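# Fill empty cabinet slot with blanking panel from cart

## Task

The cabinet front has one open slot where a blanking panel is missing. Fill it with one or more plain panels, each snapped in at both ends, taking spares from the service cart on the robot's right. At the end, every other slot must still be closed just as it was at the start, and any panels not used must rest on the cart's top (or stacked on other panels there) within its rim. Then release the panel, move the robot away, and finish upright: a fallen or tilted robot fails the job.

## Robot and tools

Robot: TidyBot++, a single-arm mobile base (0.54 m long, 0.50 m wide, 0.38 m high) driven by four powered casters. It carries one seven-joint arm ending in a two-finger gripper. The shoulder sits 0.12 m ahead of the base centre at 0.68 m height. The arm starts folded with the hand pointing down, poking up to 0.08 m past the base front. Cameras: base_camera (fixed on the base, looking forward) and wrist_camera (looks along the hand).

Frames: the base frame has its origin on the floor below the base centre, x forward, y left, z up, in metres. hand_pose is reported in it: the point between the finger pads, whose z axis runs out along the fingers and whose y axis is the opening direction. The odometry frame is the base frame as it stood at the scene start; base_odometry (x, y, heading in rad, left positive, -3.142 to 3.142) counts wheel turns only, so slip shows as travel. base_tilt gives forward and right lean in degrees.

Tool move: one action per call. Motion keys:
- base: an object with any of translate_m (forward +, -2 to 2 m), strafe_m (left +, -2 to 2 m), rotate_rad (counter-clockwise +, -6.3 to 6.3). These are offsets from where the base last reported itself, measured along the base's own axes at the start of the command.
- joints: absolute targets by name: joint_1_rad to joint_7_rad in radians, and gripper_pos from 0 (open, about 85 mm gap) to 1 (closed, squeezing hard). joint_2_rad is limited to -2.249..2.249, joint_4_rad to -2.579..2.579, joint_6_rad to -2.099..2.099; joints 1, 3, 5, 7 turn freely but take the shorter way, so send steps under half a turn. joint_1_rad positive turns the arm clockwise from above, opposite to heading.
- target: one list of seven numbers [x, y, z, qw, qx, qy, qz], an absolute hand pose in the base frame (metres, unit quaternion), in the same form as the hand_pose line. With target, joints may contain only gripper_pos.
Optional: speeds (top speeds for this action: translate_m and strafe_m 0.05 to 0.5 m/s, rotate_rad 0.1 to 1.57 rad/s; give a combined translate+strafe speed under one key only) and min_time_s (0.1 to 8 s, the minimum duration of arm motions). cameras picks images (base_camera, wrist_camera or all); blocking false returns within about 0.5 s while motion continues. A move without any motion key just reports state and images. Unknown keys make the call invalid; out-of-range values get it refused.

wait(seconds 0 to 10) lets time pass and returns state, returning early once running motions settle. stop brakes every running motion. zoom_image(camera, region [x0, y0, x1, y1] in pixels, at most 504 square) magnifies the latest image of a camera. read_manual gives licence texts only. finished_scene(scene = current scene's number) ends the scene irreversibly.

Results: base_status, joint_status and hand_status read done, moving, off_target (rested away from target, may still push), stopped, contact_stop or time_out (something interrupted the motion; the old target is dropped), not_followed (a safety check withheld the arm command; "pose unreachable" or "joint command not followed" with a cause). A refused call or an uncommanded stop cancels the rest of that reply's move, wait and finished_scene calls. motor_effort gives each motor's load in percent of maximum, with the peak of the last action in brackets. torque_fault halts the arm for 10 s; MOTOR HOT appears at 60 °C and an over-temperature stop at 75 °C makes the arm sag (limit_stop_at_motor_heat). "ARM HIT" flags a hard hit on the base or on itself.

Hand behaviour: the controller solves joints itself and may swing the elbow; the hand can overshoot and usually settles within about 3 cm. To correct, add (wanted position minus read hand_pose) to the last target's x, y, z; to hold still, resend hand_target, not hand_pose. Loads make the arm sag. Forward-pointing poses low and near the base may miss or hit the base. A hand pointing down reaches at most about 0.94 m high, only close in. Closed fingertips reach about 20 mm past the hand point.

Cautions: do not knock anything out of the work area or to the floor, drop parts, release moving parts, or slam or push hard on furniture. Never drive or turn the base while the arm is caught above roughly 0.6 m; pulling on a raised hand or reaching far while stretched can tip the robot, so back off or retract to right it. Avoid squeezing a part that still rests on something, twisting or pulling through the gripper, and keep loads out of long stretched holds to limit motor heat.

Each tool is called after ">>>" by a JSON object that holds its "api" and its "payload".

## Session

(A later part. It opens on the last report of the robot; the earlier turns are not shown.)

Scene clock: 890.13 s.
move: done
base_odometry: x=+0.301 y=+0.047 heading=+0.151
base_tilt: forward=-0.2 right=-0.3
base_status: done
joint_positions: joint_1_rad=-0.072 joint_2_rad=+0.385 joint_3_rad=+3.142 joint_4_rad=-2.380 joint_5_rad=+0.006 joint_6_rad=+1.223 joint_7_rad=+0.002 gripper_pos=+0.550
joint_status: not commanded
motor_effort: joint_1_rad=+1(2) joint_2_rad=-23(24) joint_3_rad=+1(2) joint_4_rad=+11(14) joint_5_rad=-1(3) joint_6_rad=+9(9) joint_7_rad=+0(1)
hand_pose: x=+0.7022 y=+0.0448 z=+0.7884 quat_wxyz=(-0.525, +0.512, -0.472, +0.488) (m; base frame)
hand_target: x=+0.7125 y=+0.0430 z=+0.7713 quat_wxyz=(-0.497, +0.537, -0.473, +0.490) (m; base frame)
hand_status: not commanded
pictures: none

>>> {"api": "move", "payload": {"base": {"translate_m": -0.009}, "speeds": {"translate_m": 0.05}}}

>>> {"api": "move", "payload": {"base": {"strafe_m": 0.012}, "speeds": {"strafe_m": 0.05}}}

>>> {"api": "move", "payload": {"base": {"strafe_m": -0.012}, "speeds": {"strafe_m": 0.05}}}

Scene clock: 898.63 s.
move: done
base_odometry: x=+0.292 y=+0.046 heading=+0.151
base_tilt: forward=-0.2 right=-0.3
base_status: done
joint_positions: joint_1_rad=-0.070 joint_2_rad=+0.386 joint_3_rad=+3.142 joint_4_rad=-2.379 joint_5_rad=+0.006 joint_6_rad=+1.223 joint_7_rad=+0.002 gripper_pos=+0.550
joint_status: not commanded
motor_effort: joint_1_rad=-1(2) joint_2_rad=-23(25) joint_3_rad=+0(1) joint_4_rad=+9(11) joint_5_rad=+1(2) joint_6_rad=+9(9) joint_7_rad=+0(1)
hand_pose: x=+0.7025 y=+0.0436 z=+0.7885 quat_wxyz=(-0.525, +0.512, -0.473, +0.489) (m; base frame)
hand_target: x=+0.7125 y=+0.0430 z=+0.7713 quat_wxyz=(-0.497, +0.537, -0.473, +0.490) (m; base frame)
hand_status: not commanded
pictures: none

Scene clock: 899.33 s.
move: done
base_odometry: x=+0.290 y=+0.058 heading=+0.151
base_tilt: forward=-0.2 right=-0.3
base_status: done
joint_positions: joint_1_rad=-0.070 joint_2_rad=+0.386 joint_3_rad=+3.143 joint_4_rad=-2.379 joint_5_rad=+0.005 joint_6_rad=+1.223 joint_7_rad=+0.002 gripper_pos=+0.550
joint_status: not commanded
motor_effort: joint_1_rad=-1(5) joint_2_rad=-24(24) joint_3_rad=+0(4) joint_4_rad=+10(10) joint_5_rad=+1(5) joint_6_rad=+9(9) joint_7_rad=+1(1)
hand_pose: x=+0.7025 y=+0.0432 z=+0.7885 quat_wxyz=(-0.525, +0.512, -0.473, +0.489) (m; base frame)
hand_target: x=+0.7125 y=+0.0430 z=+0.7713 quat_wxyz=(-0.497, +0.537, -0.473, +0.490) (m; base frame)
hand_status: not commanded
pictures: none

Scene clock: 900.03 s.
move: done
base_odometry: x=+0.292 y=+0.046 heading=+0.151
base_tilt: forward=-0.2 right=-0.3
base_status: done
joint_positions: joint_1_rad=-0.082 joint_2_rad=+0.386 joint_3_rad=+3.139 joint_4_rad=-2.379 joint_5_rad=+0.005 joint_6_rad=+1.223 joint_7_rad=+0.003 gripper_pos=+0.550
joint_status: not commanded
motor_effort: joint_1_rad=+2(3) joint_2_rad=-22(25) joint_3_rad=+2(4) joint_4_rad=+11(11) joint_5_rad=-2(4) joint_6_rad=+9(9) joint_7_rad=+0(1)
hand_pose: x=+0.7018 y=+0.0521 z=+0.7885 quat_wxyz=(-0.528, +0.515, -0.469, +0.485) (m; base frame)
hand_target: x=+0.7125 y=+0.0430 z=+0.7713 quat_wxyz=(-0.497, +0.537, -0.473, +0.490) (m; base frame)
hand_status: not commanded
pictures: none

>>> {"api": "move", "payload": {"base": {"translate_m": -0.03}, "speeds": {"translate_m": 0.1}}}

>>> {"api": "move", "payload": {"base": {"strafe_m": -0.009}, "speeds": {"strafe_m": 0.1}, "joints": {"joint_1_rad": -0.055}}}

Scene clock: 919.00 s.
move: done
base_odometry: x=+0.263 y=+0.041 heading=+0.151
base_tilt: forward=-0.2 right=-0.3
base_status: done
joint_positions: joint_1_rad=-0.075 joint_2_rad=+0.388 joint_3_rad=+3.139 joint_4_rad=-2.376 joint_5_rad=+0.005 joint_6_rad=+1.223 joint_7_rad=+0.003 gripper_pos=+0.550
joint_status: not commanded
motor_effort: joint_1_rad=-1(2) joint_2_rad=-23(25) joint_3_rad=+0(2) joint_4_rad=+10(11) joint_5_rad=+1(1) joint_6_rad=+9(10) joint_7_rad=+1(1)
hand_pose: x=+0.7032 y=+0.0481 z=+0.7886 quat_wxyz=(-0.527, +0.513, -0.471, +0.487) (m; base frame)
hand_target: x=+0.7125 y=+0.0430 z=+0.7713 quat_wxyz=(-0.497, +0.537, -0.473, +0.490) (m; base frame)
hand_status: not commanded
pictures: none

Scene clock: 919.63 s.
move: done
base_odometry: x=+0.264 y=+0.032 heading=+0.151
base_tilt: forward=-0.3 right=-0.3
base_status: done
joint_positions: joint_1_rad=-0.060 joint_2_rad=+0.388 joint_3_rad=+3.139 joint_4_rad=-2.376 joint_5_rad=+0.005 joint_6_rad=+1.223 joint_7_rad=+0.003 gripper_pos=+0.550
joint_status: all done
motor_effort: joint_1_rad=-1(3) joint_2_rad=-23(25) joint_3_rad=+0(2) joint_4_rad=+9(10) joint_5_rad=+0(1) joint_6_rad=+9(9) joint_7_rad=+1(1)
hand_pose: x=+0.7038 y=+0.0394 z=+0.7886 quat_wxyz=(-0.523, +0.510, -0.474, +0.491) (m; base frame)
hand_target: x=+0.7131 y=+0.0341 z=+0.7713 quat_wxyz=(-0.494, +0.533, -0.477, +0.494) (m; base frame)
hand_status: not commanded
pictures: none

>>> {"api": "move", "payload": {"base": {"translate_m": 0.022, "strafe_m": 0.0112}, "speeds": {"translate_m": 0.1}}}

>>> {"api": "move", "payload": {"base": {"translate_m": 0.012}, "speeds": {"translate_m": 0.05}}}

>>> {"api": "move", "payload": {"base": {"translate_m": 0.006}, "speeds": {"translate_m": 0.05}}}

>>> {"api": "move", "payload": {"base": {"strafe_m": 0.006}, "speeds": {"strafe_m": 0.05}}}

>>> {"api": "move", "payload": {"base": {"strafe_m": -0.006}, "speeds": {"strafe_m": 0.05}, "cameras": ["wrist_camera"]}}

Scene clock: 928.60 s.
move: done
base_odometry: x=+0.284 y=+0.046 heading=+0.151
base_tilt: forward=-0.3 right=-0.3
base_status: done
joint_positions: joint_1_rad=-0.060 joint_2_rad=+0.391 joint_3_rad=+3.139 joint_4_rad=-2.373 joint_5_rad=+0.005 joint_6_rad=+1.223 joint_7_rad=+0.003 gripper_pos=+0.550
joint_status: not commanded
motor_effort: joint_1_rad=-1(2) joint_2_rad=-24(26) joint_3_rad=+0(1) joint_4_rad=+10(11) joint_5_rad=+0(1) joint_6_rad=+9(9) joint_7_rad=+0(1)
hand_pose: x=+0.7049 y=+0.0393 z=+0.7879 quat_wxyz=(-0.523, +0.510, -0.475, +0.491) (m; base frame)
hand_target: x=+0.7131 y=+0.0341 z=+0.7713 quat_wxyz=(-0.494, +0.533, -0.477, +0.494) (m; base frame)
hand_status: not commanded
pictures: none

Scene clock: 929.30 s.
move: done
base_odometry: x=+0.296 y=+0.048 heading=+0.151
base_tilt: forward=-0.2 right=-0.3
base_status: done
joint_positions: joint_1_rad=-0.062 joint_2_rad=+0.391 joint_3_rad=+3.139 joint_4_rad=-2.373 joint_5_rad=+0.005 joint_6_rad=+1.223 joint_7_rad=+0.004 gripper_pos=+0.550
joint_status: not commanded
motor_effort: joint_1_rad=+0(2) joint_2_rad=-23(24) joint_3_rad=+0(2) joint_4_rad=+10(11) joint_5_rad=+0(1) joint_6_rad=+8(9) joint_7_rad=+0(1)
hand_pose: x=+0.7049 y=+0.0403 z=+0.7879 quat_wxyz=(-0.523, +0.510, -0.474, +0.491) (m; base frame)
hand_target: x=+0.7131 y=+0.0341 z=+0.7713 quat_wxyz=(-0.494, +0.533, -0.477, +0.494) (m; base frame)
hand_status: not commanded
pictures: none

Scene clock: 930.00 s.
move: done
base_odometry: x=+0.301 y=+0.049 heading=+0.151
base_tilt: forward=-0.2 right=-0.3
base_status: done
joint_positions: joint_1_rad=-0.063 joint_2_rad=+0.383 joint_3_rad=+3.139 joint_4_rad=-2.382 joint_5_rad=+0.005 joint_6_rad=+1.222 joint_7_rad=+0.004 gripper_pos=+0.550
joint_status: not commanded
motor_effort: joint_1_rad=+0(2) joint_2_rad=-21(23) joint_3_rad=+1(3) joint_4_rad=+15(21) joint_5_rad=+1(2) joint_6_rad=+8(9) joint_7_rad=+0(1)
hand_pose: x=+0.7015 y=+0.0407 z=+0.7880 quat_wxyz=(-0.523, +0.511, -0.474, +0.490) (m; base frame)
hand_target: x=+0.7131 y=+0.0341 z=+0.7713 quat_wxyz=(-0.494, +0.533, -0.477, +0.494) (m; base frame)
hand_status: not commanded
pictures: none

Scene clock: 930.53 s.
move: done
base_odometry: x=+0.300 y=+0.055 heading=+0.151
base_tilt: forward=-0.3 right=-0.3
base_status: done
joint_positions: joint_1_rad=-0.058 joint_2_rad=+0.384 joint_3_rad=+3.139 joint_4_rad=-2.382 joint_5_rad=+0.005 joint_6_rad=+1.222 joint_7_rad=+0.004 gripper_pos=+0.550
joint_status: not commanded
motor_effort: joint_1_rad=-1(3) joint_2_rad=-22(24) joint_3_rad=+0(2) joint_4_rad=+13(15) joint_5_rad=+1(3) joint_6_rad=+8(9) joint_7_rad=+0(1)
hand_pose: x=+0.7018 y=+0.0378 z=+0.7880 quat_wxyz=(-0.522, +0.510, -0.476, +0.491) (m; base frame)
hand_target: x=+0.7131 y=+0.0341 z=+0.7713 quat_wxyz=(-0.494, +0.533, -0.477, +0.494) (m; base frame)
hand_status: not commanded
pictures: none

Scene clock: 931.07 s.
move: done
base_odometry: x=+0.301 y=+0.049 heading=+0.151
base_tilt: forward=-0.2 right=-0.3
base_status: done
joint_positions: joint_1_rad=-0.063 joint_2_rad=+0.384 joint_3_rad=+3.139 joint_4_rad=-2.382 joint_5_rad=+0.005 joint_6_rad=+1.222 joint_7_rad=+0.004 gripper_pos=+0.550
joint_status: not commanded
motor_effort: joint_1_rad=+1(2) joint_2_rad=-23(23) joint_3_rad=+1(3) joint_4_rad=+11(14) joint_5_rad=-1(3) joint_6_rad=+9(9) joint_7_rad=+1(1)
hand_pose: x=+0.7018 y=+0.0412 z=+0.7882 quat_wxyz=(-0.523, +0.511, -0.474, +0.490) (m; base frame)
hand_target: x=+0.7131 y=+0.0341 z=+0.7713 quat_wxyz=(-0.494, +0.533, -0.477, +0.494) (m; base frame)
hand_status: not commanded
pictures: wrist_camera
camera_calibration:
wrist_camera: T_world_to_cam=[[0.0221998, -0.0194803, -0.999564, 0.769364], [-0.080609, 0.99652, -0.0212112, 0.0843837], [0.996499, 0.0810448, 0.0205523, -0.582681], [0, 0, 0, 1]] pos_world=[0.570363, -0.0218794, 0.782794]

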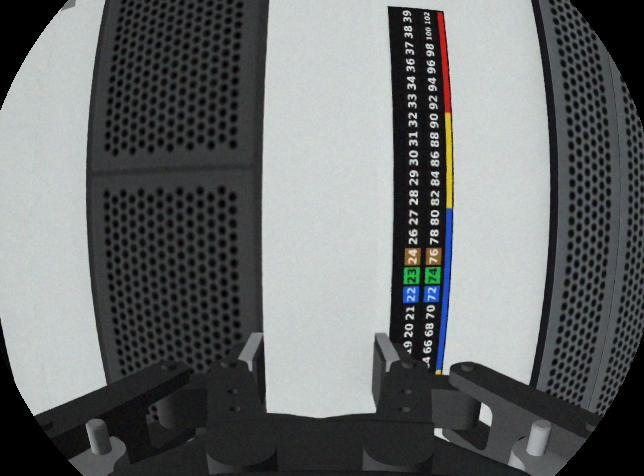

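>>> {"api": "move", "payload": {"base": {"translate_m": -0.009}, "speeds": {"translate_m": 0.05}}}

>>> {"api": "move", "payload": {"base": {"strafe_m": -0.008}, "speeds": {"strafe_m": 0.05}}}

>>> {"api": "move", "payload": {"base": {"strafe_m": 0.016}, "speeds": {"strafe_m": 0.05}}}

Scene clock: 938.20 s.
move: done
base_odometry: x=+0.292 y=+0.048 heading=+0.151
base_tilt: forward=-0.2 right=-0.3
base_status: done
joint_positions: joint_1_rad=-0.063 joint_2_rad=+0.384 joint_3_rad=+3.139 joint_4_rad=-2.378 joint_5_rad=+0.005 joint_6_rad=+1.222 joint_7_rad=+0.004 gripper_pos=+0.550
joint_status: not commanded
motor_effort: joint_1_rad=-1(1) joint_2_rad=-23(25) joint_3_rad=+0(1) joint_4_rad=+10(11) joint_5_rad=+1(1) joint_6_rad=+9(10) joint_7_rad=+1(1)
hand_pose: x=+0.7028 y=+0.0410 z=+0.7891 quat_wxyz=(-0.524, +0.511, -0.474, +0.491) (m; base frame)
hand_target: x=+0.7131 y=+0.0341 z=+0.7713 quat_wxyz=(-0.494, +0.533, -0.477, +0.494) (m; base frame)
hand_status: not commanded
pictures: none

Scene clock: 938.83 s.
move: done
base_odometry: x=+0.294 y=+0.040 heading=+0.151
base_tilt: forward=-0.2 right=-0.3
base_status: done
joint_positions: joint_1_rad=-0.059 joint_2_rad=+0.384 joint_3_rad=+3.139 joint_4_rad=-2.378 joint_5_rad=+0.005 joint_6_rad=+1.222 joint_7_rad=+0.004 gripper_pos=+0.550
joint_status: not commanded
motor_effort: joint_1_rad=-1(3) joint_2_rad=-24(25) joint_3_rad=+0(1) joint_4_rad=+10(10) joint_5_rad=+0(2) joint_6_rad=+9(9) joint_7_rad=+1(1)
hand_pose: x=+0.7029 y=+0.0390 z=+0.7891 quat_wxyz=(-0.523, +0.510, -0.474, +0.492) (m; base frame)
hand_target: x=+0.7131 y=+0.0341 z=+0.7713 quat_wxyz=(-0.494, +0.533, -0.477, +0.494) (m; base frame)
hand_status: not commanded
pictures: none

Scene clock: 939.63 s.
move: done
base_odometry: x=+0.291 y=+0.055 heading=+0.151
base_tilt: forward=-0.2 right=-0.3
base_status: done
joint_positions: joint_1_rad=-0.059 joint_2_rad=+0.385 joint_3_rad=+3.139 joint_4_rad=-2.378 joint_5_rad=+0.005 joint_6_rad=+1.222 joint_7_rad=+0.004 gripper_pos=+0.550
joint_status: not commanded
motor_effort: joint_1_rad=-1(2) joint_2_rad=-23(25) joint_3_rad=+0(1) joint_4_rad=+10(10) joint_5_rad=+1(1) joint_6_rad=+9(9) joint_7_rad=+0(1)
hand_pose: x=+0.7030 y=+0.0385 z=+0.7890 quat_wxyz=(-0.523, +0.510, -0.475, +0.492) (m; base frame)
hand_target: x=+0.7131 y=+0.0341 z=+0.7713 quat_wxyz=(-0.494, +0.533, -0.477, +0.494) (m; base frame)
hand_status: not commanded
pictures: none

>>> {"api": "move", "payload": {"base": {"translate_m": -0.015}, "speeds": {"translate_m": 0.1}}}

>>> {"api": "move", "payload": {"base": {"strafe_m": -0.03}, "speeds": {"strafe_m": 0.1}, "joints": {"joint_1_rad": -0.12}}}

Scene clock: 965.20 s.
move: done
base_odometry: x=+0.276 y=+0.053 heading=+0.151
base_tilt: forward=-0.2 right=-0.4
base_status: done
joint_positions: joint_1_rad=-0.059 joint_2_rad=+0.387 joint_3_rad=+3.139 joint_4_rad=-2.376 joint_5_rad=+0.005 joint_6_rad=+1.222 joint_7_rad=+0.004 gripper_pos=+0.550
joint_status: not commanded
motor_effort: joint_1_rad=-1(1) joint_2_rad=-24(25) joint_3_rad=+0(1) joint_4_rad=+10(11) joint_5_rad=+0(1) joint_6_rad=+9(9) joint_7_rad=+0(1)
hand_pose: x=+0.7037 y=+0.0385 z=+0.7886 quat_wxyz=(-0.522, +0.510, -0.475, +0.492) (m; base frame)
hand_target: x=+0.7131 y=+0.0341 z=+0.7713 quat_wxyz=(-0.494, +0.533, -0.477, +0.494) (m; base frame)
hand_status: not commanded
pictures: none

Scene clock: 966.07 s.
move: done
base_odometry: x=+0.281 y=+0.023 heading=+0.151
base_tilt: forward=-0.2 right=-0.3
base_status: done
joint_positions: joint_1_rad=-0.107 joint_2_rad=+0.387 joint_3_rad=+3.139 joint_4_rad=-2.376 joint_5_rad=+0.005 joint_6_rad=+1.222 joint_7_rad=+0.004 gripper_pos=+0.550
joint_status: all done
motor_effort: joint_1_rad=-1(2) joint_2_rad=-24(24) joint_3_rad=+0(1) joint_4_rad=+10(10) joint_5_rad=+1(1) joint_6_rad=+9(9) joint_7_rad=+0(1)
hand_pose: x=+0.7012 y=+0.0665 z=+0.7886 quat_wxyz=(-0.534, +0.521, -0.462, +0.479) (m; base frame)
hand_target: x=+0.7096 y=+0.0726 z=+0.7713 quat_wxyz=(-0.509, +0.549, -0.460, +0.478) (m; base frame)
hand_status: not commanded
pictures: none

>>> {"api": "move", "payload": {"base": {"translate_m": 0.01, "strafe_m": -0.0045}, "speeds": {"translate_m": 0.06}}}

>>> {"api": "move", "payload": {"base": {"translate_m": 0.006}, "speeds": {"translate_m": 0.05}}}

>>> {"api": "move", "payload": {"base": {"translate_m": 0.005}, "speeds": {"translate_m": 0.05}}}

>>> {"api": "move", "payload": {"base": {"translate_m": 0.005}, "speeds": {"translate_m": 0.05}, "cameras": ["wrist_camera"]}}

Scene clock: 976.47 s.
move: done
base_odometry: x=+0.291 y=+0.020 heading=+0.151
base_tilt: forward=-0.2 right=-0.3
base_status: done
joint_positions: joint_1_rad=-0.108 joint_2_rad=+0.387 joint_3_rad=+3.139 joint_4_rad=-2.376 joint_5_rad=+0.005 joint_6_rad=+1.222 joint_7_rad=+0.004 gripper_pos=+0.550
joint_status: not commanded
motor_effort: joint_1_rad=-3(3) joint_2_rad=-23(25) joint_3_rad=-2(2) joint_4_rad=+10(11) joint_5_rad=+3(4) joint_6_rad=+9(10) joint_7_rad=+0(1)
hand_pose: x=+0.7012 y=+0.0670 z=+0.7882 quat_wxyz=(-0.534, +0.521, -0.462, +0.479) (m; base frame)
hand_target: x=+0.7096 y=+0.0726 z=+0.7713 quat_wxyz=(-0.509, +0.549, -0.460, +0.478) (m; base frame)
hand_status: not commanded
pictures: none

Scene clock: 977.07 s.
move: done
base_odometry: x=+0.297 y=+0.021 heading=+0.150
base_tilt: forward=-0.2 right=-0.3
base_status: done
joint_positions: joint_1_rad=-0.108 joint_2_rad=+0.388 joint_3_rad=+3.140 joint_4_rad=-2.376 joint_5_rad=+0.005 joint_6_rad=+1.222 joint_7_rad=+0.004 gripper_pos=+0.550
joint_status: not commanded
motor_effort: joint_1_rad=-3(4) joint_2_rad=-24(24) joint_3_rad=-2(3) joint_4_rad=+10(12) joint_5_rad=+3(5) joint_6_rad=+9(9) joint_7_rad=+0(1)
hand_pose: x=+0.7013 y=+0.0672 z=+0.7881 quat_wxyz=(-0.534, +0.521, -0.462, +0.479) (m; base frame)
hand_target: x=+0.7096 y=+0.0726 z=+0.7713 quat_wxyz=(-0.509, +0.549, -0.460, +0.478) (m; base frame)
hand_status: not commanded
pictures: none

Scene clock: 977.67 s.
move: done
base_odometry: x=+0.303 y=+0.021 heading=+0.150
base_tilt: forward=-0.3 right=-0.3
base_status: done
joint_positions: joint_1_rad=-0.111 joint_2_rad=+0.388 joint_3_rad=+3.140 joint_4_rad=-2.376 joint_5_rad=+0.005 joint_6_rad=+1.222 joint_7_rad=+0.005 gripper_pos=+0.550
joint_status: not commanded
motor_effort: joint_1_rad=-2(4) joint_2_rad=-24(24) joint_3_rad=-1(2) joint_4_rad=+11(12) joint_5_rad=+2(4) joint_6_rad=+9(9) joint_7_rad=+1(1)
hand_pose: x=+0.7011 y=+0.0683 z=+0.7881 quat_wxyz=(-0.534, +0.522, -0.462, +0.478) (m; base frame)
hand_target: x=+0.7096 y=+0.0726 z=+0.7713 quat_wxyz=(-0.509, +0.549, -0.460, +0.478) (m; base frame)
hand_status: not commanded
pictures: none

Scene clock: 978.20 s.
move: done
base_odometry: x=+0.307 y=+0.022 heading=+0.150
base_tilt: forward=-0.3 right=-0.3
base_status: done
joint_positions: joint_1_rad=-0.112 joint_2_rad=+0.386 joint_3_rad=+3.140 joint_4_rad=-2.379 joint_5_rad=+0.005 joint_6_rad=+1.221 joint_7_rad=+0.005 gripper_pos=+0.550
joint_status: not commanded
motor_effort: joint_1_rad=-2(4) joint_2_rad=-21(24) joint_3_rad=-1(3) joint_4_rad=+15(21) joint_5_rad=+2(6) joint_6_rad=+8(10) joint_7_rad=+0(1)
hand_pose: x=+0.7001 y=+0.0691 z=+0.7881 quat_wxyz=(-0.534, +0.523, -0.461, +0.478) (m; base frame)
hand_target: x=+0.7096 y=+0.0726 z=+0.7713 quat_wxyz=(-0.509, +0.549, -0.460, +0.478) (m; base frame)
hand_status: not commanded
pictures: wrist_camera
camera_calibration:
wrist_camera: T_world_to_cam=[[0.0233324, -0.0193784, -0.99954, 0.768987], [-0.127998, 0.991526, -0.0222109, 0.0906793], [0.9915, 0.128457, 0.0206543, -0.583141], [0, 0, 0, 1]] pos_world=[0.571849, -0.000100503, 0.782691]

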